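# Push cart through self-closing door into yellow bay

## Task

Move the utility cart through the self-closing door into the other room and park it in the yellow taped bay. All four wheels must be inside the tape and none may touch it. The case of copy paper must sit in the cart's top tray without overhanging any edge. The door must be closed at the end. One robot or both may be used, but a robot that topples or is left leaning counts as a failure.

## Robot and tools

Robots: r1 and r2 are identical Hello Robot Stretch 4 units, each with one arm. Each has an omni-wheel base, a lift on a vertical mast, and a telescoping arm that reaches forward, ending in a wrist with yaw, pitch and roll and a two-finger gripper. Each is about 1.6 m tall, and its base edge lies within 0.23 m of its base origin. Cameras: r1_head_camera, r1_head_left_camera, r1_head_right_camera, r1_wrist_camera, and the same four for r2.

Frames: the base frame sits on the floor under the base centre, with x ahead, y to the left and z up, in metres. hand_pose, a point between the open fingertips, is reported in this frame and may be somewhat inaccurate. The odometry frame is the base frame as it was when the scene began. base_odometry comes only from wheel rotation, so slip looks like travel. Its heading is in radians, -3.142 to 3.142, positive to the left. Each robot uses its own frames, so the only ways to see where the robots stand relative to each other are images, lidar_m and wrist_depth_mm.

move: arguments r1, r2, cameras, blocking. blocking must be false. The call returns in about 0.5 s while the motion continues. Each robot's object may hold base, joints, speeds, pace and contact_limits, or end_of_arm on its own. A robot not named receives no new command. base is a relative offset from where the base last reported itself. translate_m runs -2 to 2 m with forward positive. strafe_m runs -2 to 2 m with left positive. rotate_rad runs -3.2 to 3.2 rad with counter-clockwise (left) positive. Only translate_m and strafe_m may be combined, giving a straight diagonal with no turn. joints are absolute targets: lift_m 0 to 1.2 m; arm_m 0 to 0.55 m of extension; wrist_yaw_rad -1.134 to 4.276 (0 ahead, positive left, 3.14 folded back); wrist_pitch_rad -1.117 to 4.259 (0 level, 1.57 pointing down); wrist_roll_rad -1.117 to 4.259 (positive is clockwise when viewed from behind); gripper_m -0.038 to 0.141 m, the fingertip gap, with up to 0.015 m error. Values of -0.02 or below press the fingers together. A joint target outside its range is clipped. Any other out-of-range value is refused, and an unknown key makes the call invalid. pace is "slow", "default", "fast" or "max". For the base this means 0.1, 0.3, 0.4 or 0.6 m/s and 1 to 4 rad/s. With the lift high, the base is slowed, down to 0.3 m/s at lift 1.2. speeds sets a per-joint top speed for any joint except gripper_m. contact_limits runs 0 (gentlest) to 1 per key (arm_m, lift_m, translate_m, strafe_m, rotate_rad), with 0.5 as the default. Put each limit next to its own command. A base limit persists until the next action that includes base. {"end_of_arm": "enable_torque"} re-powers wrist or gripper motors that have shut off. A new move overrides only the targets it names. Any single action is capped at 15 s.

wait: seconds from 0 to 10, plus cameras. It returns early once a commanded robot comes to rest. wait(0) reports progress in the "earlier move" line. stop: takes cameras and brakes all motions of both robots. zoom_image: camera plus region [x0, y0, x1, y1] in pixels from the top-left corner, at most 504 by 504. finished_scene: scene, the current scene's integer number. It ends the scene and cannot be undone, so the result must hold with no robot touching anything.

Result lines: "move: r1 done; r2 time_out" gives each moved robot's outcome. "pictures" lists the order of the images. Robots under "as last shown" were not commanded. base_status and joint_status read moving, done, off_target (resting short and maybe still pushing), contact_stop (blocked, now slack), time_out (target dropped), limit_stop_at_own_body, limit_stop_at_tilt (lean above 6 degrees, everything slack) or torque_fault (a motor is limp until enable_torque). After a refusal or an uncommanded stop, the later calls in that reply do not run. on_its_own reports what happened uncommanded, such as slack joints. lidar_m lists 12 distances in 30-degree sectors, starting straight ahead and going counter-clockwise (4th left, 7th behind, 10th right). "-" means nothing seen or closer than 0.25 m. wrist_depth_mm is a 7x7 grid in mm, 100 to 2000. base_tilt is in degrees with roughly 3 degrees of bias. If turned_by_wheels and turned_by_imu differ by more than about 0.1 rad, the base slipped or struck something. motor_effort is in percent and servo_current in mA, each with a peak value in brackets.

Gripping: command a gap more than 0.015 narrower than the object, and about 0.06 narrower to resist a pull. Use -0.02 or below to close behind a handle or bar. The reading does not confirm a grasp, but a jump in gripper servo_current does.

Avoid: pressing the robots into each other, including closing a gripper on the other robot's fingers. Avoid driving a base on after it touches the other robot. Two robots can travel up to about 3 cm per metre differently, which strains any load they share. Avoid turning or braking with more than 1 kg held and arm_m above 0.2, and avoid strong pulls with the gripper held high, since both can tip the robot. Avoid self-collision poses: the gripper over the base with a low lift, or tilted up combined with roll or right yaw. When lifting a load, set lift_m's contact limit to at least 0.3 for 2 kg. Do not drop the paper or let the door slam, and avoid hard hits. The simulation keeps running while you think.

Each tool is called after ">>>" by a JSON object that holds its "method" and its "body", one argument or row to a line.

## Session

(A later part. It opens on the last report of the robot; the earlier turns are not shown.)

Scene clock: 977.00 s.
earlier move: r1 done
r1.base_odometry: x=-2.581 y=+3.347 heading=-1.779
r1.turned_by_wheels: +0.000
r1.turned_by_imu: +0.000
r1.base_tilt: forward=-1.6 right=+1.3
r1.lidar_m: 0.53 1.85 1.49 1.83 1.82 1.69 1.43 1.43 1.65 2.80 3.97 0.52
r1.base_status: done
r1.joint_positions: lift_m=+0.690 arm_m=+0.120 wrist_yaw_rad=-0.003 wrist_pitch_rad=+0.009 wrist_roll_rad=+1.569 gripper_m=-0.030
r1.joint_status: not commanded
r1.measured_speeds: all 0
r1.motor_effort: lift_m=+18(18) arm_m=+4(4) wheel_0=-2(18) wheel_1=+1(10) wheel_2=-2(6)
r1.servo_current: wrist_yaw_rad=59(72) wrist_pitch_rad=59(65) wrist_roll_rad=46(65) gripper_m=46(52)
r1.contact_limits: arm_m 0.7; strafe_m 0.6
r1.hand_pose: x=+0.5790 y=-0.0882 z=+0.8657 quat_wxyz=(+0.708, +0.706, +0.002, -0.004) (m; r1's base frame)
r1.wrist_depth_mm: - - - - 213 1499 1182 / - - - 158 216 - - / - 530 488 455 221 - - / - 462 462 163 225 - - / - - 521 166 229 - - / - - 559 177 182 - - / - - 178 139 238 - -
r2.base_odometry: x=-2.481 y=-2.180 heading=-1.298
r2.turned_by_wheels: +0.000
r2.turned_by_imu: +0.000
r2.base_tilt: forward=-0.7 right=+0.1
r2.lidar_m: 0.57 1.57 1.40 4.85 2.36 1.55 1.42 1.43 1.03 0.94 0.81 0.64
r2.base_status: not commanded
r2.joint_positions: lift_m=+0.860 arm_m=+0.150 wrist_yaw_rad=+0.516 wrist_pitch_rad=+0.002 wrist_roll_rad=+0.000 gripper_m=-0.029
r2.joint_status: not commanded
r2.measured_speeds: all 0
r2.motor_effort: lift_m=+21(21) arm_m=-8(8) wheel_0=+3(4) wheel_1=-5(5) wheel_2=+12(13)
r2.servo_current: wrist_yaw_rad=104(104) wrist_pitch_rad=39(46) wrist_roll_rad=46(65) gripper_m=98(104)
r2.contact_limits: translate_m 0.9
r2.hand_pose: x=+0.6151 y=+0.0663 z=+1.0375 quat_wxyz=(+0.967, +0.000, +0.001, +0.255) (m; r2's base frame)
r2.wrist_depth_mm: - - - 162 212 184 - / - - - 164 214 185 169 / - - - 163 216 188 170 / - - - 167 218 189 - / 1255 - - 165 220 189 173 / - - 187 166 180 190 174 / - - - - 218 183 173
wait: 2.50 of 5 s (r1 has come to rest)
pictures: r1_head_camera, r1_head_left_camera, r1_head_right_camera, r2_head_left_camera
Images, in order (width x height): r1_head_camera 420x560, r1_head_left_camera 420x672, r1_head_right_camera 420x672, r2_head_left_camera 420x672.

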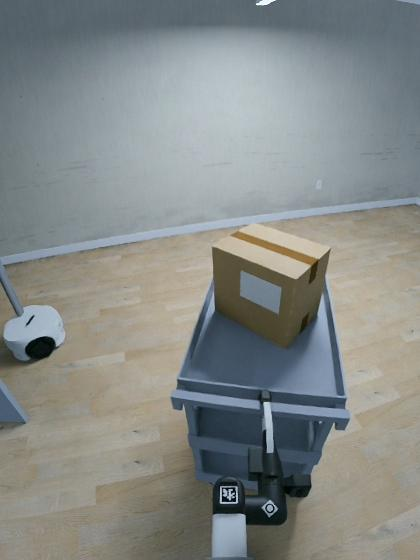

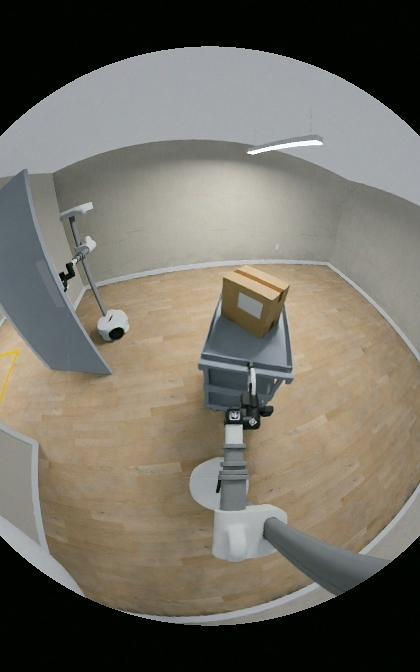

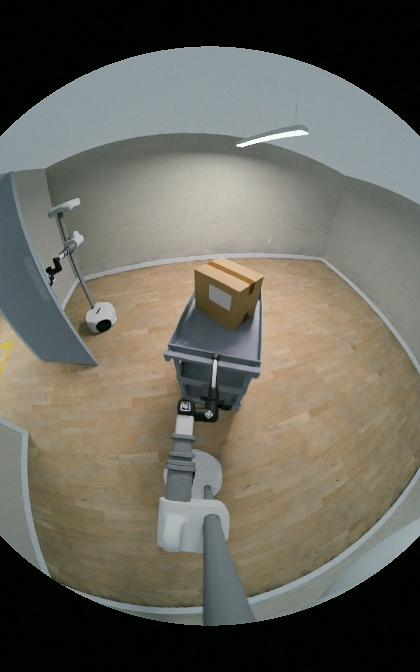

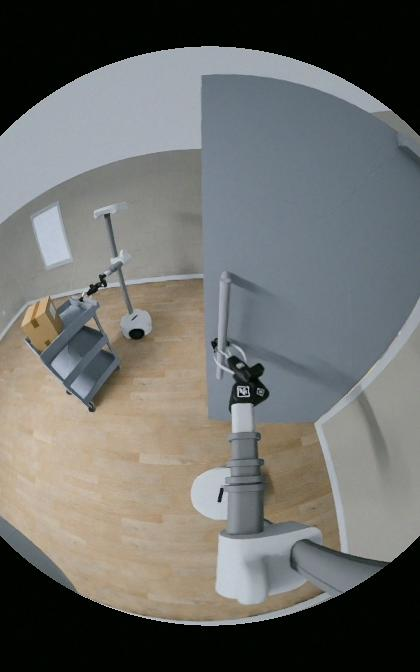

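>>> {"method": "move", "body": {
  "blocking": false,
  "r1": {"base":{"rotate_rad":-0.6},"contact_limits":{"rotate_rad":0.6},"pace":"slow"},
  "cameras": []
}}

>>> {"method": "wait", "body": {
  "seconds": 3,
  "cameras": []
}}

>>> {"method": "move", "body": {
  "blocking": false,
  "r1": {"base":{"strafe_m":0.35},"contact_limits":{"strafe_m":0.6}},
  "cameras": []
}}

>>> {"method": "wait", "body": {
  "seconds": 5,
  "cameras": ["r1_head_camera","r1_head_left_camera","r1_head_right_camera","r2_head_left_camera"]
}}

Scene clock: 987.43 s.
move: r1 moving
r1.base_odometry: x=-2.581 y=+3.346 heading=-1.903
r1.turned_by_wheels: -0.124
r1.turned_by_imu: -0.124
r1.base_tilt: forward=-1.6 right=+1.3
r1.lidar_m: 0.50 0.54 1.46 1.83 1.81 1.84 1.43 1.43 1.57 2.36 3.95 0.54
r1.base_status: rotate_rad moving
r1.joint_positions: lift_m=+0.690 arm_m=+0.120 wrist_yaw_rad=+0.007 wrist_pitch_rad=+0.009 wrist_roll_rad=+1.569 gripper_m=-0.030
r1.joint_status: not commanded
r1.measured_speeds: translate_m=+0.003 strafe_m=+0.000 rotate_rad=-0.491 lift_m=+0.000 arm_m=+0.000 wrist_yaw_rad=+0.003 wrist_pitch_rad=+0.000 wrist_roll_rad=+0.000
r1.motor_effort: lift_m=+18(18) arm_m=+1(4) wheel_0=+13(13) wheel_1=+7(8) wheel_2=+12(12)
r1.servo_current: wrist_yaw_rad=65(65) wrist_pitch_rad=52(65) wrist_roll_rad=46(72) gripper_m=46(46)
r1.contact_limits: arm_m 0.7; rotate_rad 0.6
r1.hand_pose: x=+0.5799 y=-0.0854 z=+0.8657 quat_wxyz=(+0.708, +0.706, +0.006, -0.001) (m; r1's base frame)
r1.wrist_depth_mm: - - - 226 226 1708 1205 / - - - 227 228 1576 - / - - 569 229 229 - - / - 466 462 169 230 - - / - 508 488 230 232 - - / - - 525 183 231 - - / - - 177 164 234 - -
r2: as last shown
r2.base_tilt: forward=-0.6 right=+0.0
r2.lidar_m: 0.55 1.61 1.39 4.85 2.36 1.56 1.41 1.46 1.03 0.94 0.82 0.63
r2.motor_effort: lift_m=+21(21) arm_m=-8(8) wheel_0=+3(3) wheel_1=-5(5) wheel_2=+13(13)
r2.servo_current: wrist_yaw_rad=98(98) wrist_pitch_rad=39(46) wrist_roll_rad=39(52) gripper_m=104(104)
r2.contact_limits: translate_m 0.9
r2.wrist_depth_mm: - - - 162 213 183 - / - - - 164 215 186 169 / - - - 164 215 187 170 / - - - 167 220 189 - / 1255 1576 - 165 220 189 173 / - - 187 167 180 191 173 / - - - - 217 185 174
pictures: none
No camera images: "cameras" was empty.

Scene clock: 988.77 s.
earlier move: r1 done
r1.base_odometry: x=-2.581 y=+3.347 heading=-2.379
r1.turned_by_wheels: -0.476
r1.turned_by_imu: -0.477
r1.base_tilt: forward=-1.5 right=+1.3
r1.lidar_m: 0.36 0.39 1.87 1.48 1.83 1.83 1.77 1.44 1.44 1.60 2.52 0.61
r1.base_status: done
r1.joint_positions: lift_m=+0.690 arm_m=+0.120 wrist_yaw_rad=-0.003 wrist_pitch_rad=+0.009 wrist_roll_rad=+1.569 gripper_m=-0.030
r1.joint_status: not commanded
r1.measured_speeds: all 0
r1.motor_effort: lift_m=+18(18) arm_m=-4(4) wheel_0=+1(14) wheel_1=+4(9) wheel_2=+1(15)
r1.servo_current: wrist_yaw_rad=33(85) wrist_pitch_rad=59(65) wrist_roll_rad=52(72) gripper_m=39(52)
r1.contact_limits: arm_m 0.7; rotate_rad 0.6
r1.hand_pose: x=+0.5791 y=-0.0882 z=+0.8657 quat_wxyz=(+0.708, +0.706, +0.002, -0.004) (m; r1's base frame)
r1.wrist_depth_mm: - - - - - 1661 1182 / - - - - - 1661 1229 / - - - 342 - 1618 1138 / - - - - 366 1464 424 / - - - 260 262 1708 504 / - - 211 183 181 1618 - / - - 176 - 193 - -
r2.base_odometry: x=-2.481 y=-2.180 heading=-1.298
r2.turned_by_wheels: +0.000
r2.turned_by_imu: +0.000
r2.base_tilt: forward=-0.7 right=+0.1
r2.lidar_m: 0.54 1.86 1.50 4.86 2.31 1.55 1.41 1.43 1.05 0.92 0.82 0.64
r2.base_status: not commanded
r2.joint_positions: lift_m=+0.860 arm_m=+0.150 wrist_yaw_rad=+0.516 wrist_pitch_rad=+0.002 wrist_roll_rad=+0.000 gripper_m=-0.029
r2.joint_status: not commanded
r2.measured_speeds: all 0
r2.motor_effort: lift_m=+21(21) arm_m=-8(8) wheel_0=+3(4) wheel_1=-4(5) wheel_2=+13(13)
r2.servo_current: wrist_yaw_rad=91(98) wrist_pitch_rad=39(46) wrist_roll_rad=46(59) gripper_m=98(104)
r2.contact_limits: translate_m 0.9
r2.hand_pose: x=+0.6151 y=+0.0663 z=+1.0375 quat_wxyz=(+0.967, +0.000, +0.001, +0.255) (m; r2's base frame)
r2.wrist_depth_mm: - - - 163 212 184 - / - - - 164 214 185 169 / - - - 164 216 187 170 / 1229 - - 167 218 189 - / 1182 - - 166 220 190 172 / 1537 1808 187 167 179 190 173 / - 1576 - - 217 185 174
wait: 1.33 of 3 s (r1 has come to rest)
pictures: none
No camera images: "cameras" was empty.

Scene clock: 989.27 s.
move: r1 moving
r1.base_odometry: x=-2.556 y=+3.321 heading=-2.379
r1.turned_by_wheels: -0.001
r1.turned_by_imu: -0.001
r1.base_tilt: forward=-1.6 right=+1.3
r1.lidar_m: 0.37 0.38 1.85 1.45 1.80 1.80 1.80 1.44 1.46 1.63 2.49 0.63
r1.base_status: strafe_m moving
r1.joint_positions: lift_m=+0.690 arm_m=+0.120 wrist_yaw_rad=-0.003 wrist_pitch_rad=+0.009 wrist_roll_rad=+1.569 gripper_m=-0.030
r1.joint_status: not commanded
r1.measured_speeds: translate_m=+0.001 strafe_m=+0.141 rotate_rad=-0.003 lift_m=+0.000 arm_m=+0.000 wrist_yaw_rad=+0.000 wrist_pitch_rad=+0.000 wrist_roll_rad=+0.000
r1.motor_effort: lift_m=+18(18) arm_m=-4(4) wheel_0=-13(16) wheel_1=+7(11) wheel_2=-1(4)
r1.servo_current: wrist_yaw_rad=72(72) wrist_pitch_rad=59(65) wrist_roll_rad=52(59) gripper_m=46(52)
r1.contact_limits: arm_m 0.7; strafe_m 0.6
r1.hand_pose: x=+0.5791 y=-0.0882 z=+0.8657 quat_wxyz=(+0.708, +0.706, +0.002, -0.004) (m; r1's base frame)
r1.wrist_depth_mm: - - - - - 1661 1205 / - - - - - 1708 1205 / - - - 345 - 1499 1098 / - - - - 368 1618 1205 / - - - 256 257 1756 517 / - - 187 - 181 1708 - / - - 179 - 198 132 -
r2: as last shown
r2.base_tilt: forward=-0.6 right=+0.0
r2.lidar_m: 0.55 1.84 1.48 4.85 2.33 1.57 1.42 1.45 1.04 0.91 0.83 0.64
r2.motor_effort: lift_m=+21(21) arm_m=-8(8) wheel_0=+3(3) wheel_1=-5(5) wheel_2=+13(13)
r2.servo_current: wrist_yaw_rad=85(98) wrist_pitch_rad=39(46) wrist_roll_rad=52(52) gripper_m=98(104)
r2.contact_limits: translate_m 0.9
r2.wrist_depth_mm: - - - 162 212 184 - / - - - 164 215 186 169 / - - - 163 216 188 170 / - - - 167 219 188 - / 1182 - - 166 220 189 173 / - - 187 166 180 190 173 / - 1537 - - 218 184 174
pictures: none
No camera images: "cameras" was empty.

Scene clock: 991.27 s.
earlier move: r1 done
r1.base_odometry: x=-2.339 y=+3.094 heading=-2.379
r1.turned_by_wheels: +0.000
r1.turned_by_imu: +0.000
r1.base_tilt: forward=-1.6 right=+1.3
r1.lidar_m: 0.43 0.45 1.53 1.12 1.62 1.60 1.79 1.72 1.70 1.88 2.99 0.58
r1.base_status: done
r1.joint_positions: lift_m=+0.690 arm_m=+0.120 wrist_yaw_rad=-0.003 wrist_pitch_rad=+0.009 wrist_roll_rad=+1.569 gripper_m=-0.030
r1.joint_status: not commanded
r1.measured_speeds: all 0
r1.motor_effort: lift_m=+18(18) arm_m=+4(4) wheel_0=-3(18) wheel_1=+0(11) wheel_2=-2(7)
r1.servo_current: wrist_yaw_rad=46(78) wrist_pitch_rad=52(65) wrist_roll_rad=46(65) gripper_m=52(52)
r1.contact_limits: arm_m 0.7; strafe_m 0.6
r1.hand_pose: x=+0.5790 y=-0.0882 z=+0.8657 quat_wxyz=(+0.708, +0.706, +0.002, -0.004) (m; r1's base frame)
r1.wrist_depth_mm: - - - 258 - 1708 1229 / - - - - 317 325 330 / - - - - 289 1708 1205 / - - - 259 259 1708 - / - - - 241 246 - - / - 473 439 183 183 - - / - 442 182 154 214 - -
r2.base_odometry: x=-2.481 y=-2.180 heading=-1.298
r2.turned_by_wheels: +0.000
r2.turned_by_imu: +0.000
r2.base_tilt: forward=-0.7 right=+0.0
r2.lidar_m: 0.55 1.55 1.36 4.87 2.30 1.57 1.40 1.45 1.02 0.94 0.84 0.62
r2.base_status: not commanded
r2.joint_positions: lift_m=+0.860 arm_m=+0.150 wrist_yaw_rad=+0.516 wrist_pitch_rad=+0.002 wrist_roll_rad=+0.000 gripper_m=-0.029
r2.joint_status: not commanded
r2.measured_speeds: all 0
r2.motor_effort: lift_m=+21(21) arm_m=-8(8) wheel_0=+3(4) wheel_1=-4(5) wheel_2=+13(13)
r2.servo_current: wrist_yaw_rad=85(104) wrist_pitch_rad=39(46) wrist_roll_rad=52(59) gripper_m=98(104)
r2.contact_limits: translate_m 0.9
r2.hand_pose: x=+0.6151 y=+0.0663 z=+1.0375 quat_wxyz=(+0.967, +0.000, +0.001, +0.255) (m; r2's base frame)
r2.wrist_depth_mm: - - - 162 212 184 - / - - - 164 214 187 169 / - - - 164 216 188 170 / - - - 167 219 188 - / 1205 - - 166 220 189 173 / - - 187 166 180 190 173 / - - - - 218 185 173
wait: 2.00 of 5 s (r1 has come to rest)
pictures: r1_head_camera, r1_head_left_camera, r1_head_right_camera, r2_head_left_camera
Images, in order (width x height): r1_head_camera 420x560, r1_head_left_camera 420x672, r1_head_right_camera 420x672, r2_head_left_camera 420x672.

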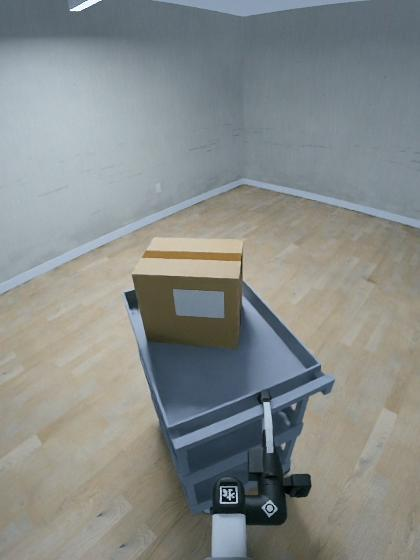

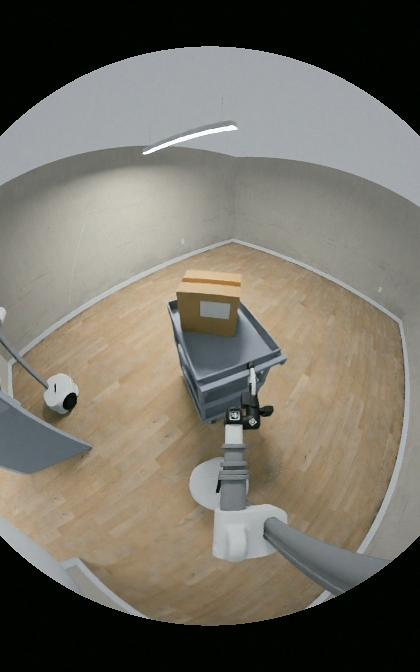

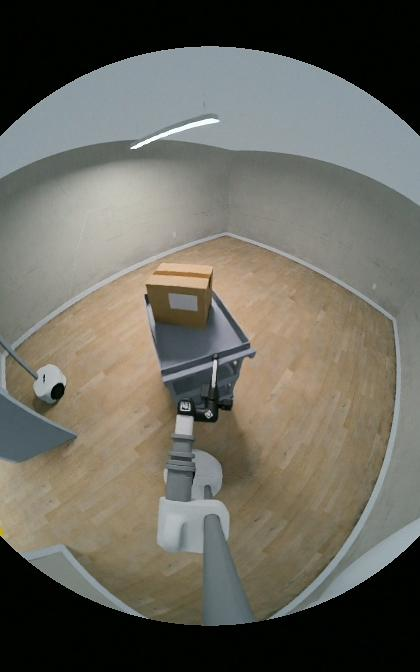

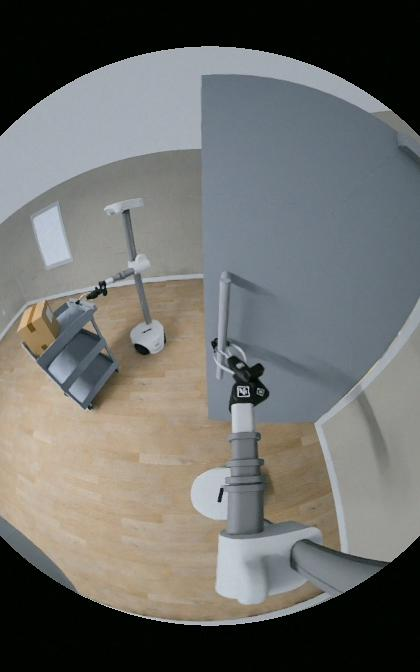

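>>> {"method": "move", "body": {
  "blocking": false,
  "r1": {"base":{"translate_m":-0.41,"strafe_m":0.37},"contact_limits":{"strafe_m":0.6,"translate_m":0.6}},
  "cameras": []
}}

>>> {"method": "wait", "body": {
  "seconds": 5,
  "cameras": []
}}

>>> {"method": "move", "body": {
  "blocking": false,
  "r1": {"base":{"rotate_rad":-0.4},"contact_limits":{"rotate_rad":0.6},"pace":"slow"},
  "cameras": []
}}

>>> {"method": "wait", "body": {
  "seconds": 3,
  "cameras": ["r1_head_camera","r1_head_left_camera","r1_head_right_camera","r2_head_left_camera"]
}}

r1: "contact_limits": strafe_m and translate_m are given together and make one move, which takes one limit: state it under one of them only
Scene clock: 1017.10 s.
r1.base_odometry: x=-2.339 y=+3.094 heading=-2.379
r1.turned_by_wheels: +0.000
r1.turned_by_imu: +0.000
r1.base_tilt: forward=-1.5 right=+1.3
r1.lidar_m: 0.41 0.44 1.53 1.12 1.65 1.59 1.80 1.71 1.70 1.91 2.98 0.57
r1.base_status: done
r1.joint_positions: lift_m=+0.690 arm_m=+0.120 wrist_yaw_rad=-0.003 wrist_pitch_rad=+0.009 wrist_roll_rad=+1.569 gripper_m=-0.030
r1.joint_status: not commanded
r1.measured_speeds: all 0
r1.motor_effort: lift_m=+18(18) arm_m=+4(4) wheel_0=-3(18) wheel_1=+0(11) wheel_2=-2(7)
r1.servo_current: wrist_yaw_rad=52(78) wrist_pitch_rad=52(65) wrist_roll_rad=52(65) gripper_m=52(52)
r1.contact_limits: arm_m 0.7; strafe_m 0.6
r1.hand_pose: x=+0.5790 y=-0.0882 z=+0.8657 quat_wxyz=(+0.708, +0.706, +0.002, -0.004) (m; r1's base frame)
r1.wrist_depth_mm: - - - 259 - 1708 1182 / - - - - 315 325 327 / - - - - 290 1708 1229 / - - - 258 259 1708 - / - - - 241 246 - - / - 473 439 183 182 - - / - 439 181 154 213 - -
r2.base_odometry: x=-2.481 y=-2.180 heading=-1.298
r2.turned_by_wheels: +0.000
r2.turned_by_imu: +0.000
r2.base_tilt: forward=-0.6 right=+0.0
r2.lidar_m: 0.53 1.55 1.36 4.84 2.33 1.54 1.41 1.42 1.03 0.93 0.84 0.64
r2.base_status: not commanded
r2.joint_positions: lift_m=+0.860 arm_m=+0.150 wrist_yaw_rad=+0.516 wrist_pitch_rad=+0.002 wrist_roll_rad=+0.000 gripper_m=-0.029
r2.joint_status: not commanded
r2.measured_speeds: all 0
r2.motor_effort: lift_m=+21(21) arm_m=-7(8) wheel_0=+3(4) wheel_1=-5(5) wheel_2=+12(13)
r2.servo_current: wrist_yaw_rad=85(104) wrist_pitch_rad=46(46) wrist_roll_rad=39(59) gripper_m=98(104)
r2.contact_limits: translate_m 0.9
r2.hand_pose: x=+0.6151 y=+0.0663 z=+1.0375 quat_wxyz=(+0.967, +0.000, +0.001, +0.255) (m; r2's base frame)
r2.wrist_depth_mm: - - - 163 212 183 - / - - - 164 215 186 169 / - - - 164 215 187 170 / - - - 167 219 189 - / 1229 - - 165 220 190 172 / - - 187 166 180 190 173 / - - - - 218 184 173
pictures: none

not run: a call was refused earlier in this reply.

not run: a call was refused earlier in this reply.

not run: a call was refused earlier in this reply.

>>> {"method": "move", "body": {
  "blocking": false,
  "r1": {"base":{"translate_m":-0.41,"strafe_m":0.37},"contact_limits":{"translate_m":0.6}},
  "cameras": []
}}

>>> {"method": "wait", "body": {
  "seconds": 5,
  "cameras": []
}}

>>> {"method": "move", "body": {
  "blocking": false,
  "r1": {"base":{"rotate_rad":-0.4},"contact_limits":{"rotate_rad":0.6},"pace":"slow"},
  "cameras": []
}}

>>> {"method": "wait", "body": {
  "seconds": 3,
  "cameras": ["r1_head_camera","r1_head_left_camera","r1_head_right_camera","r2_head_left_camera"]
}}

Scene clock: 1023.57 s.
move: r1 moving
r1.base_odometry: x=-2.307 y=+3.094 heading=-2.379
r1.turned_by_wheels: +0.000
r1.turned_by_imu: +0.000
r1.base_tilt: forward=-1.6 right=+1.3
r1.lidar_m: 0.43 0.47 1.50 1.09 1.56 1.56 1.75 1.73 1.69 1.89 2.95 0.57
r1.base_status: translate_m moving; strafe_m moving
r1.joint_positions: lift_m=+0.690 arm_m=+0.120 wrist_yaw_rad=-0.003 wrist_pitch_rad=+0.009 wrist_roll_rad=+1.569 gripper_m=-0.030
r1.joint_status: not commanded
r1.measured_speeds: translate_m=-0.095 strafe_m=+0.085 rotate_rad=+0.001 lift_m=+0.000 arm_m=+0.000 wrist_yaw_rad=+0.000 wrist_pitch_rad=+0.000 wrist_roll_rad=+0.000
r1.motor_effort: lift_m=+18(18) arm_m=-4(4) wheel_0=-11(15) wheel_1=+3(4) wheel_2=+8(9)
r1.servo_current: wrist_yaw_rad=52(52) wrist_pitch_rad=59(59) wrist_roll_rad=65(65) gripper_m=46(46)
r1.contact_limits: arm_m 0.7; translate_m 0.6
r1.hand_pose: x=+0.5791 y=-0.0882 z=+0.8657 quat_wxyz=(+0.708, +0.706, +0.002, -0.004) (m; r1's base frame)
r1.wrist_depth_mm: - - - 243 - 1708 1205 / - - - - 306 314 317 / - - - - 276 1708 1229 / - - - 262 257 1863 - / - - 603 236 240 - - / - 449 445 183 182 - - / - 452 181 156 213 - -
r2.base_odometry: x=-2.481 y=-2.180 heading=-1.298
r2.turned_by_wheels: +0.000
r2.turned_by_imu: +0.000
r2.base_tilt: forward=-0.6 right=+0.0
r2.lidar_m: 0.54 1.50 1.36 4.85 2.34 1.55 1.41 1.44 1.02 0.94 0.80 0.64
r2.base_status: not commanded
r2.joint_positions: lift_m=+0.860 arm_m=+0.150 wrist_yaw_rad=+0.516 wrist_pitch_rad=+0.002 wrist_roll_rad=+0.000 gripper_m=-0.029
r2.joint_status: not commanded
r2.measured_speeds: all 0
r2.motor_effort: lift_m=+21(21) arm_m=-8(8) wheel_0=+3(3) wheel_1=-5(5) wheel_2=+12(13)
r2.servo_current: wrist_yaw_rad=98(98) wrist_pitch_rad=39(46) wrist_roll_rad=52(52) gripper_m=91(104)
r2.contact_limits: translate_m 0.9
r2.hand_pose: x=+0.6151 y=+0.0663 z=+1.0375 quat_wxyz=(+0.967, +0.000, +0.001, +0.255) (m; r2's base frame)
r2.wrist_depth_mm: - - - 162 213 184 - / - - - 164 213 186 169 / - - - 164 216 188 170 / - - - 167 219 189 - / 1182 - - 165 220 189 173 / - - 187 166 179 190 173 / - - - - 217 183 174
pictures: none
No camera images: "cameras" was empty.

Scene clock: 1026.33 s.
earlier move: r1 done
r1.base_odometry: x=-1.787 y=+3.110 heading=-2.379
r1.turned_by_wheels: +0.000
r1.turned_by_imu: +0.002
r1.base_tilt: forward=-1.6 right=+1.3
r1.lidar_m: 0.52 3.00 0.89 1.09 1.07 1.06 1.16 1.73 1.70 1.93 3.02 0.50
r1.base_status: done
r1.joint_positions: lift_m=+0.690 arm_m=+0.120 wrist_yaw_rad=+0.002 wrist_pitch_rad=+0.009 wrist_roll_rad=+1.569 gripper_m=-0.030
r1.joint_status: not commanded
r1.measured_speeds: all 0
r1.motor_effort: lift_m=+18(18) arm_m=-4(4) wheel_0=-2(15) wheel_1=+2(6) wheel_2=+1(15)
r1.servo_current: wrist_yaw_rad=52(72) wrist_pitch_rad=59(65) wrist_roll_rad=39(65) gripper_m=39(52)
r1.contact_limits: arm_m 0.7; translate_m 0.6
r1.hand_pose: x=+0.5795 y=-0.0868 z=+0.8657 quat_wxyz=(+0.708, +0.706, +0.004, -0.002) (m; r1's base frame)
r1.wrist_depth_mm: - - - - 194 - - / - 554 517 - 202 - - / - 436 439 147 210 - - / - 488 477 154 218 - - / - - 559 161 224 - - / - - 627 184 182 1661 - / - - 178 139 245 - -
r2.base_odometry: x=-2.481 y=-2.180 heading=-1.298
r2.turned_by_wheels: +0.000
r2.turned_by_imu: +0.000
r2.base_tilt: forward=-0.7 right=+0.0
r2.lidar_m: 0.55 1.21 1.23 4.86 2.34 1.54 1.42 1.45 1.02 0.95 0.84 0.62
r2.base_status: not commanded
r2.joint_positions: lift_m=+0.860 arm_m=+0.150 wrist_yaw_rad=+0.516 wrist_pitch_rad=+0.002 wrist_roll_rad=+0.000 gripper_m=-0.029
r2.joint_status: not commanded
r2.measured_speeds: all 0
r2.motor_effort: lift_m=+21(21) arm_m=-8(8) wheel_0=+3(4) wheel_1=-5(5) wheel_2=+13(13)
r2.servo_current: wrist_yaw_rad=91(104) wrist_pitch_rad=46(52) wrist_roll_rad=52(59) gripper_m=98(111)
r2.contact_limits: translate_m 0.9
r2.hand_pose: x=+0.6151 y=+0.0663 z=+1.0375 quat_wxyz=(+0.967, +0.000, +0.001, +0.255) (m; r2's base frame)
r2.wrist_depth_mm: - - - 162 213 184 - / - - - 164 214 185 169 / - - - 164 216 188 170 / 1042 - - 167 218 189 - / 960 1078 - 166 220 190 172 / - - 186 166 180 190 173 / - - - - 217 184 174
wait: 2.77 of 5 s (r1 has come to rest)
pictures: none
No camera images: "cameras" was empty.

Scene clock: 1026.83 s.
move: r1 moving
r1.base_odometry: x=-1.787 y=+3.109 heading=-2.503
r1.turned_by_wheels: -0.124
r1.turned_by_imu: -0.124
r1.base_tilt: forward=-1.6 right=+1.2
r1.lidar_m: 0.51 0.56 0.90 1.00 4.09 1.02 1.14 1.63 1.73 1.83 2.61 0.53
r1.base_status: rotate_rad moving
r1.joint_positions: lift_m=+0.690 arm_m=+0.120 wrist_yaw_rad=+0.008 wrist_pitch_rad=+0.009 wrist_roll_rad=+1.569 gripper_m=-0.030
r1.joint_status: not commanded
r1.measured_speeds: translate_m=+0.001 strafe_m=+0.000 rotate_rad=-0.494 lift_m=+0.000 arm_m=+0.000 wrist_yaw_rad=+0.000 wrist_pitch_rad=+0.000 wrist_roll_rad=+0.000
r1.motor_effort: lift_m=+18(18) arm_m=+1(4) wheel_0=+15(16) wheel_1=+7(9) wheel_2=+11(11)
r1.servo_current: wrist_yaw_rad=72(72) wrist_pitch_rad=59(59) wrist_roll_rad=39(59) gripper_m=39(52)
r1.contact_limits: arm_m 0.7; rotate_rad 0.6
r1.hand_pose: x=+0.5799 y=-0.0852 z=+0.8657 quat_wxyz=(+0.708, +0.706, +0.006, -0.001) (m; r1's base frame)
r1.wrist_depth_mm: - - - 152 209 1576 1160 / - - - 155 213 - - / - 525 500 216 219 - - / - 455 455 162 224 - - / - 539 512 166 228 - - / - - 564 183 231 - - / - - 176 140 238 - -
r2: as last shown
r2.lidar_m: 0.54 1.23 1.26 4.86 2.32 1.55 1.41 1.44 1.03 0.94 0.81 0.62
r2.motor_effort: lift_m=+21(21) arm_m=-8(8) wheel_0=+3(3) wheel_1=-5(5) wheel_2=+13(13)
r2.servo_current: wrist_yaw_rad=104(104) wrist_pitch_rad=46(46) wrist_roll_rad=46(59) gripper_m=98(104)
r2.contact_limits: translate_m 0.9
r2.wrist_depth_mm: - - - 163 213 184 - / - - - 164 215 186 169 / - - - 164 216 188 170 / 1042 - - 167 217 189 - / 976 1078 - 166 220 190 173 / - - 185 166 179 190 173 / 1336 - - - 218 184 174
pictures: none
No camera images: "cameras" was empty.

Scene clock: 1027.90 s.
earlier move: r1 done
r1.base_odometry: x=-1.787 y=+3.110 heading=-2.779
r1.turned_by_wheels: -0.276
r1.turned_by_imu: -0.277
r1.base_tilt: forward=-1.6 right=+1.3
r1.lidar_m: 0.41 0.42 1.42 0.89 1.20 1.03 1.05 1.28 1.72 1.69 2.03 0.56
r1.base_status: done
r1.joint_positions: lift_m=+0.690 arm_m=+0.120 wrist_yaw_rad=+0.000 wrist_pitch_rad=+0.009 wrist_roll_rad=+1.569 gripper_m=-0.030
r1.joint_status: not commanded
r1.measured_speeds: all 0
r1.motor_effort: lift_m=+18(18) arm_m=+4(4) wheel_0=+0(16) wheel_1=+0(9) wheel_2=+0(13)
r1.servo_current: wrist_yaw_rad=59(72) wrist_pitch_rad=52(65) wrist_roll_rad=59(59) gripper_m=46(52)
r1.contact_limits: arm_m 0.7; rotate_rad 0.6
r1.hand_pose: x=+0.5792 y=-0.0875 z=+0.8657 quat_wxyz=(+0.708, +0.706, +0.003, -0.003) (m; r1's base frame)
r1.wrist_depth_mm: - - - 264 - 1661 1229 / - - - - 322 325 329 / - - - - 291 1708 1205 / - - - 260 262 1756 - / - - - 246 247 831 - / - 496 442 184 182 - - / - 436 181 153 211 - -
r2.base_odometry: x=-2.481 y=-2.180 heading=-1.298
r2.turned_by_wheels: +0.000
r2.turned_by_imu: +0.000
r2.base_tilt: forward=-0.7 right=+0.0
r2.lidar_m: 0.56 1.32 1.31 4.87 2.37 1.56 1.41 1.44 1.03 0.93 0.84 0.64
r2.base_status: not commanded
r2.joint_positions: lift_m=+0.860 arm_m=+0.150 wrist_yaw_rad=+0.516 wrist_pitch_rad=+0.002 wrist_roll_rad=+0.000 gripper_m=-0.029
r2.joint_status: not commanded
r2.measured_speeds: all 0
r2.motor_effort: lift_m=+21(21) arm_m=-8(8) wheel_0=+3(3) wheel_1=-5(5) wheel_2=+13(13)
r2.servo_current: wrist_yaw_rad=85(104) wrist_pitch_rad=46(46) wrist_roll_rad=33(65) gripper_m=98(104)
r2.contact_limits: translate_m 0.9
r2.hand_pose: x=+0.6151 y=+0.0663 z=+1.0375 quat_wxyz=(+0.967, +0.000, +0.001, +0.255) (m; r2's base frame)
r2.wrist_depth_mm: - - - 162 213 184 - / - - - 164 214 186 169 / - - - 164 216 188 170 / - 1182 - 167 219 189 - / - 1078 - 166 220 189 172 / - - 186 166 180 190 173 / 1255 - - - 218 183 174
wait: 1.07 of 3 s (r1 has come to rest)
pictures: r1_head_camera, r1_head_left_camera, r1_head_right_camera, r2_head_left_camera
Images, in order (width x height): r1_head_camera 420x560, r1_head_left_camera 420x672, r1_head_right_camera 420x672, r2_head_left_camera 420x672.

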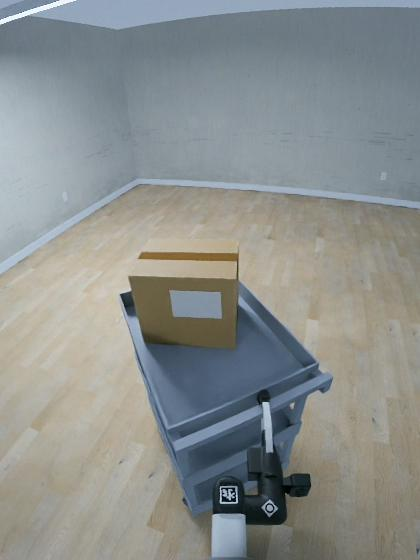

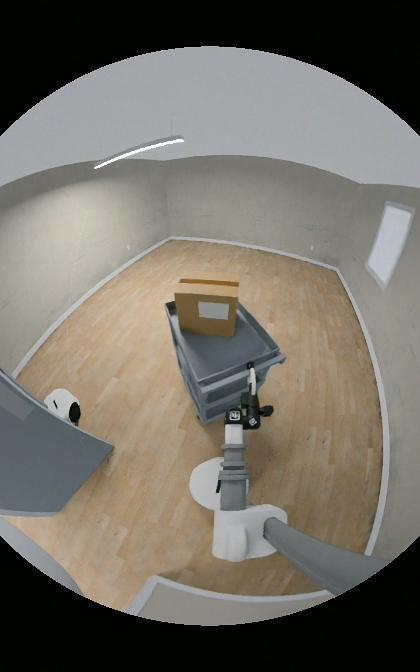

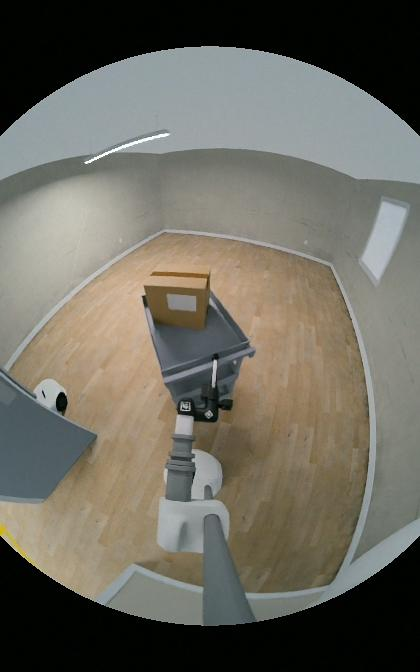

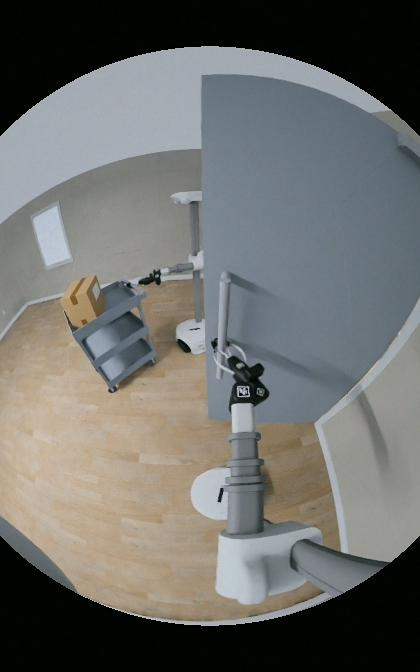

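>>> {"method": "move", "body": {
  "blocking": false,
  "r1": {"base":{"translate_m":-0.32,"strafe_m":0.57},"contact_limits":{"translate_m":0.6}},
  "cameras": []
}}

>>> {"method": "wait", "body": {
  "seconds": 5,
  "cameras": []
}}

>>> {"method": "move", "body": {
  "blocking": false,
  "r1": {"base":{"rotate_rad":-0.36},"contact_limits":{"rotate_rad":0.6},"pace":"slow"},
  "cameras": []
}}

>>> {"method": "wait", "body": {
  "seconds": 3,
  "cameras": ["r1_head_camera","r1_head_left_camera","r1_head_right_camera","r2_head_left_camera"]
}}

Scene clock: 1040.37 s.
move: r1 moving
r1.base_odometry: x=-1.764 y=+3.090 heading=-2.779
r1.turned_by_wheels: +0.000
r1.turned_by_imu: -0.001
r1.base_tilt: forward=-1.6 right=+1.3
r1.lidar_m: 0.42 0.43 1.40 0.88 1.19 1.03 1.03 1.20 1.73 1.74 2.06 0.58
r1.base_status: translate_m moving; strafe_m moving
r1.joint_positions: lift_m=+0.690 arm_m=+0.120 wrist_yaw_rad=-0.001 wrist_pitch_rad=+0.009 wrist_roll_rad=+1.569 gripper_m=-0.030
r1.joint_status: not commanded
r1.measured_speeds: translate_m=-0.057 strafe_m=+0.106 rotate_rad=-0.004 lift_m=+0.000 arm_m=+0.000 wrist_yaw_rad=-0.005 wrist_pitch_rad=+0.000 wrist_roll_rad=+0.000
r1.motor_effort: lift_m=+18(18) arm_m=-1(4) wheel_0=-13(16) wheel_1=+4(6) wheel_2=+4(7)
r1.servo_current: wrist_yaw_rad=33(59) wrist_pitch_rad=52(65) wrist_roll_rad=46(52) gripper_m=39(46)
r1.contact_limits: arm_m 0.7; translate_m 0.6
r1.hand_pose: x=+0.5792 y=-0.0876 z=+0.8657 quat_wxyz=(+0.708, +0.706, +0.003, -0.003) (m; r1's base frame)
r1.wrist_depth_mm: - - - 257 - 1708 1205 / - - - - 315 324 327 / - - - - 287 1708 1229 / - - - 262 262 1863 - / - - - 241 246 - - / - 466 442 183 182 - - / - 439 182 154 213 - -
r2: as last shown
r2.base_tilt: forward=-0.7 right=+0.1
r2.lidar_m: 0.57 1.30 1.30 4.85 2.36 1.56 1.40 1.43 1.02 0.92 0.82 0.62
r2.motor_effort: lift_m=+21(21) arm_m=-7(8) wheel_0=+3(3) wheel_1=-5(5) wheel_2=+13(13)
r2.servo_current: wrist_yaw_rad=85(104) wrist_pitch_rad=46(46) wrist_roll_rad=46(46) gripper_m=98(104)
r2.contact_limits: translate_m 0.9
r2.wrist_depth_mm: - - - 162 213 184 - / - - - 164 213 185 169 / - - - 164 216 187 170 / - 1205 - 167 218 189 - / - 1078 - 166 220 189 172 / 1336 - 186 167 180 190 173 / 1336 - - - 219 184 174
pictures: none
No camera images: "cameras" was empty.

Scene clock: 1043.53 s.
earlier move: r1 done
r1.base_odometry: x=-1.286 y=+2.690 heading=-2.779
r1.turned_by_wheels: +0.001
r1.turned_by_imu: +0.000
r1.base_tilt: forward=-1.6 right=+1.2
r1.lidar_m: 0.54 0.54 0.49 0.54 0.73 3.52 0.66 0.70 1.32 2.18 2.59 0.45
r1.base_status: done
r1.joint_positions: lift_m=+0.690 arm_m=+0.120 wrist_yaw_rad=-0.003 wrist_pitch_rad=+0.009 wrist_roll_rad=+1.569 gripper_m=-0.030
r1.joint_status: not commanded
r1.measured_speeds: all 0
r1.motor_effort: lift_m=+18(18) arm_m=-4(4) wheel_0=+0(16) wheel_1=+2(8) wheel_2=-1(7)
r1.servo_current: wrist_yaw_rad=52(65) wrist_pitch_rad=46(65) wrist_roll_rad=59(65) gripper_m=46(52)
r1.contact_limits: arm_m 0.7; translate_m 0.6
r1.hand_pose: x=+0.5790 y=-0.0882 z=+0.8657 quat_wxyz=(+0.708, +0.706, +0.002, -0.004) (m; r1's base frame)
r1.wrist_depth_mm: - 392 397 - 153 154 - / - 384 392 104 166 167 - / - 496 484 112 180 - - / - - 621 - 198 - - / - - - - 221 1661 - / - - - 183 182 1618 - / - - 178 129 175 1537 1281
r2.base_odometry: x=-2.481 y=-2.180 heading=-1.298
r2.turned_by_wheels: +0.000
r2.turned_by_imu: +0.000
r2.base_tilt: forward=-0.7 right=+0.1
r2.lidar_m: 0.55 0.87 1.33 4.86 2.37 1.54 1.41 1.44 1.04 0.94 0.81 0.63
r2.base_status: not commanded
r2.joint_positions: lift_m=+0.860 arm_m=+0.150 wrist_yaw_rad=+0.516 wrist_pitch_rad=+0.002 wrist_roll_rad=+0.000 gripper_m=-0.029
r2.joint_status: not commanded
r2.measured_speeds: all 0
r2.motor_effort: lift_m=+21(21) arm_m=-8(8) wheel_0=+3(3) wheel_1=-5(5) wheel_2=+12(13)
r2.servo_current: wrist_yaw_rad=98(104) wrist_pitch_rad=46(46) wrist_roll_rad=52(59) gripper_m=98(111)
r2.contact_limits: translate_m 0.9
r2.hand_pose: x=+0.6151 y=+0.0663 z=+1.0375 quat_wxyz=(+0.967, +0.000, +0.001, +0.255) (m; r2's base frame)
r2.wrist_depth_mm: - - - 162 213 184 - / - - - 164 214 186 169 / - - - 163 216 188 170 / - - 931 167 219 189 - / - 891 946 166 220 189 173 / - 891 186 166 180 190 173 / - - - - 216 184 173
wait: 3.17 of 5 s (r1 has come to rest)
pictures: none
No camera images: "cameras" was empty.

Scene clock: 1044.03 s.
move: r1 moving
r1.base_odometry: x=-1.286 y=+2.690 heading=-2.902
r1.turned_by_wheels: -0.124
r1.turned_by_imu: -0.124
r1.base_tilt: forward=-1.6 right=+1.2
r1.lidar_m: 0.55 0.57 0.49 0.52 0.67 3.55 0.70 0.63 1.06 2.16 2.42 0.49
r1.base_status: rotate_rad moving
r1.joint_positions: lift_m=+0.690 arm_m=+0.120 wrist_yaw_rad=+0.009 wrist_pitch_rad=+0.009 wrist_roll_rad=+1.569 gripper_m=-0.030
r1.joint_status: not commanded
r1.measured_speeds: translate_m=+0.001 strafe_m=+0.001 rotate_rad=-0.491 lift_m=+0.000 arm_m=+0.000 wrist_yaw_rad=+0.012 wrist_pitch_rad=+0.000 wrist_roll_rad=+0.000
r1.motor_effort: lift_m=+18(18) arm_m=+3(4) wheel_0=+16(16) wheel_1=+9(10) wheel_2=+11(11)
r1.servo_current: wrist_yaw_rad=52(72) wrist_pitch_rad=52(65) wrist_roll_rad=46(65) gripper_m=46(52)
r1.contact_limits: arm_m 0.7; rotate_rad 0.6
r1.hand_pose: x=+0.5800 y=-0.0849 z=+0.8657 quat_wxyz=(+0.708, +0.706, +0.006, +0.000) (m; r1's base frame)
r1.wrist_depth_mm: - 442 442 104 162 162 - / - 399 399 111 172 173 - / - 439 445 - 185 - - / - - 559 129 200 - - / - - - - 217 1708 - / - - - - 229 1618 - / - - 177 152 164 1430 1255
r2: as last shown
r2.base_tilt: forward=-0.6 right=+0.1
r2.lidar_m: 0.56 0.92 1.31 4.86 2.32 1.56 1.43 1.43 1.03 0.93 0.84 0.63
r2.motor_effort: lift_m=+21(21) arm_m=-8(8) wheel_0=+3(3) wheel_1=-5(5) wheel_2=+13(13)
r2.servo_current: wrist_yaw_rad=98(104) wrist_pitch_rad=46(46) wrist_roll_rad=46(46) gripper_m=91(98)
r2.contact_limits: translate_m 0.9
r2.wrist_depth_mm: - - - 163 213 183 - / - - - 164 214 186 168 / - - - 163 216 188 171 / - - 976 167 218 190 - / - 891 946 166 220 189 173 / - 891 186 166 179 190 173 / - 1160 - - 217 183 174
pictures: none
No camera images: "cameras" was empty.

Scene clock: 1045.00 s.
earlier move: r1 done
r1.base_odometry: x=-1.286 y=+2.690 heading=-3.139
r1.turned_by_wheels: -0.236
r1.turned_by_imu: -0.237
r1.base_tilt: forward=-1.6 right=+1.3
r1.lidar_m: 0.49 0.56 0.51 0.50 0.55 0.92 3.62 0.63 0.80 1.99 2.21 0.55
r1.base_status: done
r1.joint_positions: lift_m=+0.690 arm_m=+0.120 wrist_yaw_rad=-0.002 wrist_pitch_rad=+0.009 wrist_roll_rad=+1.569 gripper_m=-0.030
r1.joint_status: not commanded
r1.measured_speeds: all 0
r1.motor_effort: lift_m=+18(18) arm_m=+0(4) wheel_0=+0(16) wheel_1=+2(10) wheel_2=-2(12)
r1.servo_current: wrist_yaw_rad=33(72) wrist_pitch_rad=59(65) wrist_roll_rad=52(65) gripper_m=39(52)
r1.contact_limits: arm_m 0.7; rotate_rad 0.6
r1.hand_pose: x=+0.5791 y=-0.0879 z=+0.8657 quat_wxyz=(+0.708, +0.706, +0.003, -0.004) (m; r1's base frame)
r1.wrist_depth_mm: - - - 247 246 264 274 / - - - 243 244 1708 1205 / - - - 239 238 1708 - / - - 508 235 236 - - / - 477 469 232 234 - - / - 525 488 177 233 - - / - - 178 141 228 - -
r2.base_odometry: x=-2.481 y=-2.180 heading=-1.298
r2.turned_by_wheels: +0.000
r2.turned_by_imu: +0.000
r2.base_tilt: forward=-0.6 right=+0.0
r2.lidar_m: 0.54 1.07 1.31 4.87 2.34 1.56 1.41 1.45 1.00 0.95 0.84 0.64
r2.base_status: not commanded
r2.joint_positions: lift_m=+0.860 arm_m=+0.150 wrist_yaw_rad=+0.516 wrist_pitch_rad=+0.002 wrist_roll_rad=+0.000 gripper_m=-0.029
r2.joint_status: not commanded
r2.measured_speeds: all 0
r2.motor_effort: lift_m=+21(21) arm_m=-8(8) wheel_0=+3(3) wheel_1=-5(5) wheel_2=+13(13)
r2.servo_current: wrist_yaw_rad=91(104) wrist_pitch_rad=46(46) wrist_roll_rad=46(59) gripper_m=98(104)
r2.contact_limits: translate_m 0.9
r2.hand_pose: x=+0.6151 y=+0.0663 z=+1.0375 quat_wxyz=(+0.967, +0.000, +0.001, +0.255) (m; r2's base frame)
r2.wrist_depth_mm: - - - 162 213 184 - / - - - 163 214 186 169 / - - - 164 217 188 170 / - - 1008 167 219 189 - / - - 976 166 220 190 172 / - - 184 166 180 190 173 / - 1138 - - 219 184 173
wait: 0.97 of 3 s (r1 has come to rest)
pictures: r1_head_camera, r1_head_left_camera, r1_head_right_camera, r2_head_left_camera
Images, in order (width x height): r1_head_camera 420x560, r1_head_left_camera 420x672, r1_head_right_camera 420x672, r2_head_left_camera 420x672.

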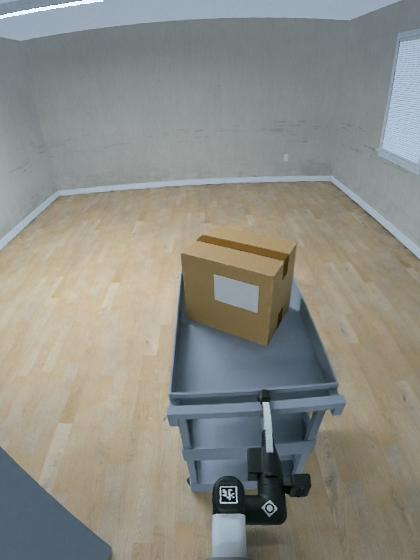

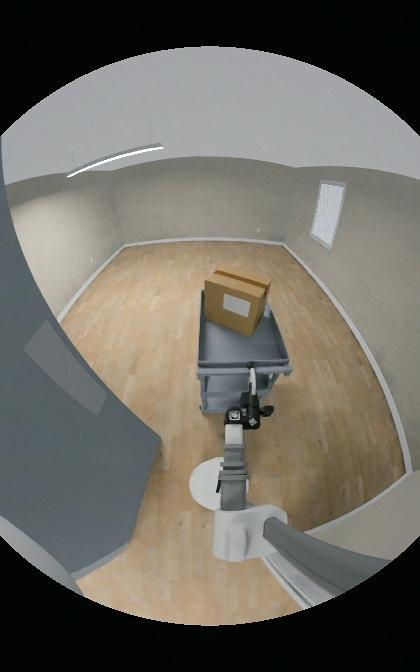

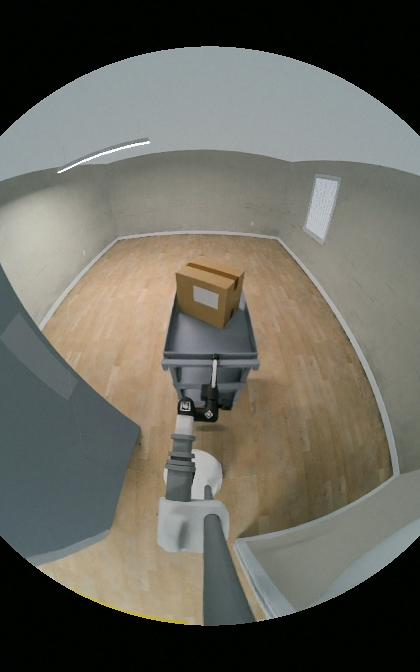

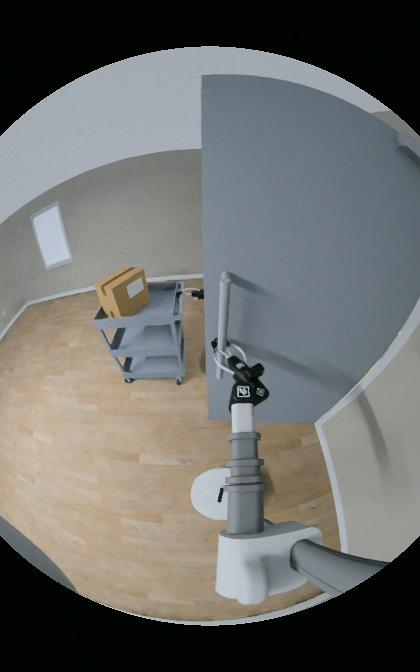

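>>> {"method": "move", "body": {
  "blocking": false,
  "r1": {"base":{"translate_m":-0.7,"strafe_m":0.1},"contact_limits":{"translate_m":0.6}},
  "cameras": []
}}

>>> {"method": "wait", "body": {
  "seconds": 5,
  "cameras": ["r1_head_camera","r1_head_left_camera","r1_head_right_camera","r2_head_left_camera"]
}}

Scene clock: 1056.73 s.
move: r1 moving
r1.base_odometry: x=-1.255 y=+2.686 heading=-3.139
r1.turned_by_wheels: +0.000
r1.turned_by_imu: +0.000
r1.base_tilt: forward=-1.5 right=+1.3
r1.lidar_m: 0.50 0.52 0.52 0.51 0.57 0.93 3.56 0.63 0.77 1.86 2.21 0.55
r1.base_status: translate_m moving; strafe_m moving
r1.joint_positions: lift_m=+0.690 arm_m=+0.120 wrist_yaw_rad=+0.000 wrist_pitch_rad=+0.009 wrist_roll_rad=+1.569 gripper_m=-0.030
r1.joint_status: not commanded
r1.measured_speeds: translate_m=-0.123 strafe_m=+0.017 rotate_rad=-0.002 lift_m=+0.000 arm_m=+0.000 wrist_yaw_rad=+0.018 wrist_pitch_rad=+0.000 wrist_roll_rad=+0.000
r1.motor_effort: lift_m=+18(18) arm_m=-4(4) wheel_0=-11(11) wheel_1=-7(7) wheel_2=+12(12)
r1.servo_current: wrist_yaw_rad=33(65) wrist_pitch_rad=52(59) wrist_roll_rad=46(59) gripper_m=52(52)
r1.contact_limits: arm_m 0.7; translate_m 0.6
r1.hand_pose: x=+0.5793 y=-0.0875 z=+0.8657 quat_wxyz=(+0.708, +0.706, +0.003, -0.003) (m; r1's base frame)
r1.wrist_depth_mm: - - - 232 231 1499 1205 / - - - 231 233 1708 - / - - 603 234 232 - - / - 480 462 232 233 - - / - 492 484 232 232 - - / - - 512 183 183 - - / - - 178 164 233 - -
r2: as last shown
r2.base_tilt: forward=-0.7 right=+0.0
r2.lidar_m: 0.55 1.01 1.33 4.85 2.35 1.54 1.41 1.45 1.03 0.95 0.84 0.64
r2.servo_current: wrist_yaw_rad=91(98) wrist_pitch_rad=39(46) wrist_roll_rad=46(59) gripper_m=98(104)
r2.contact_limits: translate_m 0.9
r2.wrist_depth_mm: - - - 163 212 183 - / - - - 163 214 185 169 / - - - 164 216 188 170 / - - 991 168 219 189 - / - - 946 165 220 189 172 / - - 185 167 180 190 173 / - - - - 217 183 173
pictures: none
No camera images: "cameras" was empty.

Scene clock: 1060.07 s.
earlier move: r1 done
r1.base_odometry: x=-0.586 y=+2.592 heading=-3.139
r1.turned_by_wheels: -0.001
r1.turned_by_imu: -0.002
r1.base_tilt: forward=-1.6 right=+1.2
r1.lidar_m: 0.55 0.68 0.53 0.51 2.50 3.01 2.86 2.91 2.46 0.38 2.36 0.45
r1.base_status: done
r1.joint_positions: lift_m=+0.690 arm_m=+0.120 wrist_yaw_rad=-0.002 wrist_pitch_rad=+0.009 wrist_roll_rad=+1.569 gripper_m=-0.030
r1.joint_status: not commanded
r1.measured_speeds: all 0
r1.motor_effort: lift_m=+18(18) arm_m=-4(4) wheel_0=-5(15) wheel_1=-3(9) wheel_2=-2(14)
r1.servo_current: wrist_yaw_rad=52(72) wrist_pitch_rad=52(65) wrist_roll_rad=46(65) gripper_m=46(52)
r1.contact_limits: arm_m 0.7; translate_m 0.6
r1.hand_pose: x=+0.5791 y=-0.0880 z=+0.8657 quat_wxyz=(+0.708, +0.706, +0.003, -0.004) (m; r1's base frame)
r1.wrist_depth_mm: - 413 415 102 157 159 - / - 389 389 108 171 171 - / - 462 469 - 185 - - / - - 603 - 202 - - / - - - - 220 1756 - / - - - 183 183 1661 - / - - 181 133 175 1464 1308
r2.base_odometry: x=-2.481 y=-2.180 heading=-1.298
r2.turned_by_wheels: +0.000
r2.turned_by_imu: +0.000
r2.base_tilt: forward=-0.6 right=+0.1
r2.lidar_m: 0.55 3.37 4.18 4.87 2.35 1.57 1.42 1.44 1.02 0.94 0.82 0.63
r2.base_status: not commanded
r2.joint_positions: lift_m=+0.860 arm_m=+0.150 wrist_yaw_rad=+0.516 wrist_pitch_rad=+0.002 wrist_roll_rad=+0.000 gripper_m=-0.029
r2.joint_status: not commanded
r2.measured_speeds: all 0
r2.motor_effort: lift_m=+21(21) arm_m=-8(8) wheel_0=+3(4) wheel_1=-5(5) wheel_2=+12(13)
r2.servo_current: wrist_yaw_rad=85(111) wrist_pitch_rad=46(52) wrist_roll_rad=39(65) gripper_m=98(104)
r2.contact_limits: translate_m 0.9
r2.hand_pose: x=+0.6151 y=+0.0663 z=+1.0375 quat_wxyz=(+0.967, +0.000, +0.001, +0.255) (m; r2's base frame)
r2.wrist_depth_mm: - - - 163 212 183 - / - - - 163 215 186 168 / - - - 164 216 187 170 / - - - 167 218 189 - / - - - 165 220 190 173 / - - 186 166 179 190 173 / - - - - 217 183 173
wait: 3.33 of 5 s (r1 has come to rest)
pictures: r1_head_camera, r1_head_left_camera, r1_head_right_camera, r2_head_left_camera
Images, in order (width x height): r1_head_camera 420x560, r1_head_left_camera 420x672, r1_head_right_camera 420x672, r2_head_left_camera 420x672.

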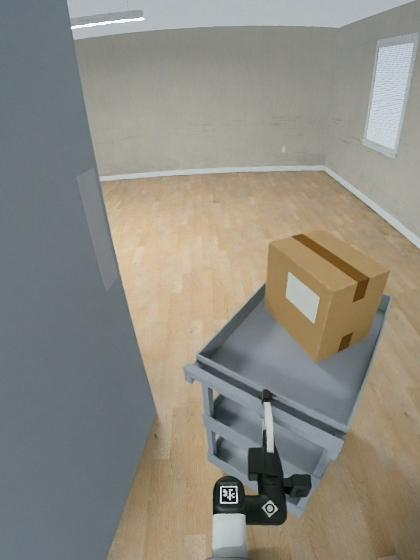

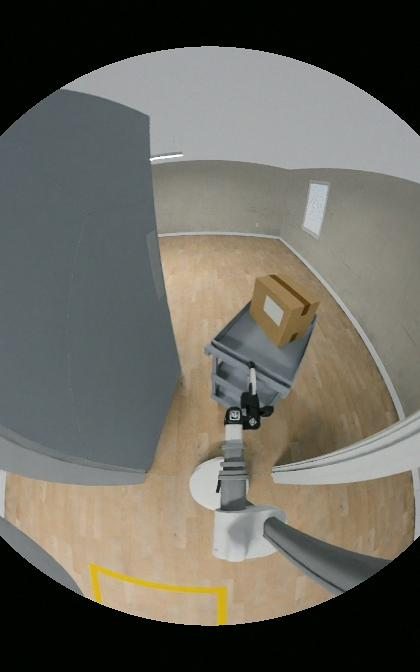

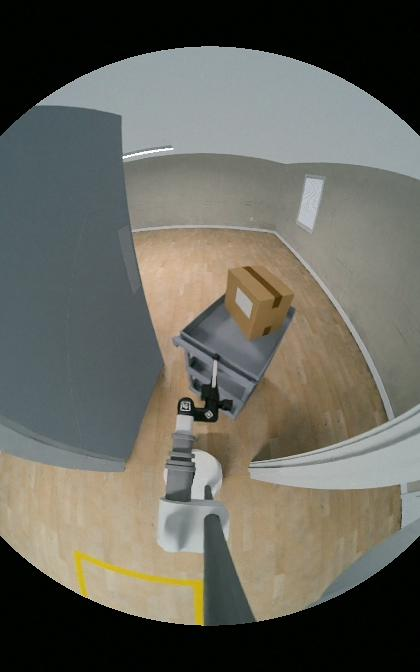

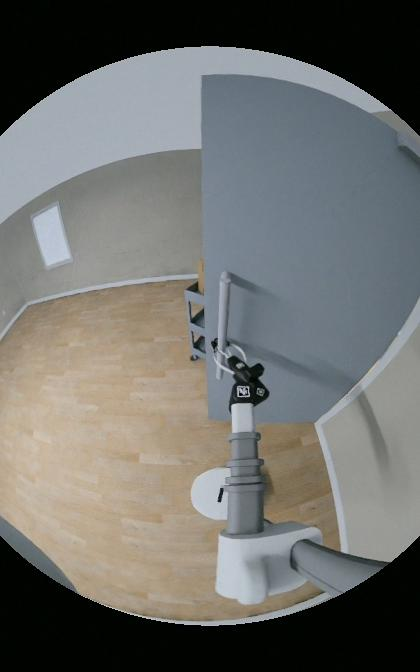

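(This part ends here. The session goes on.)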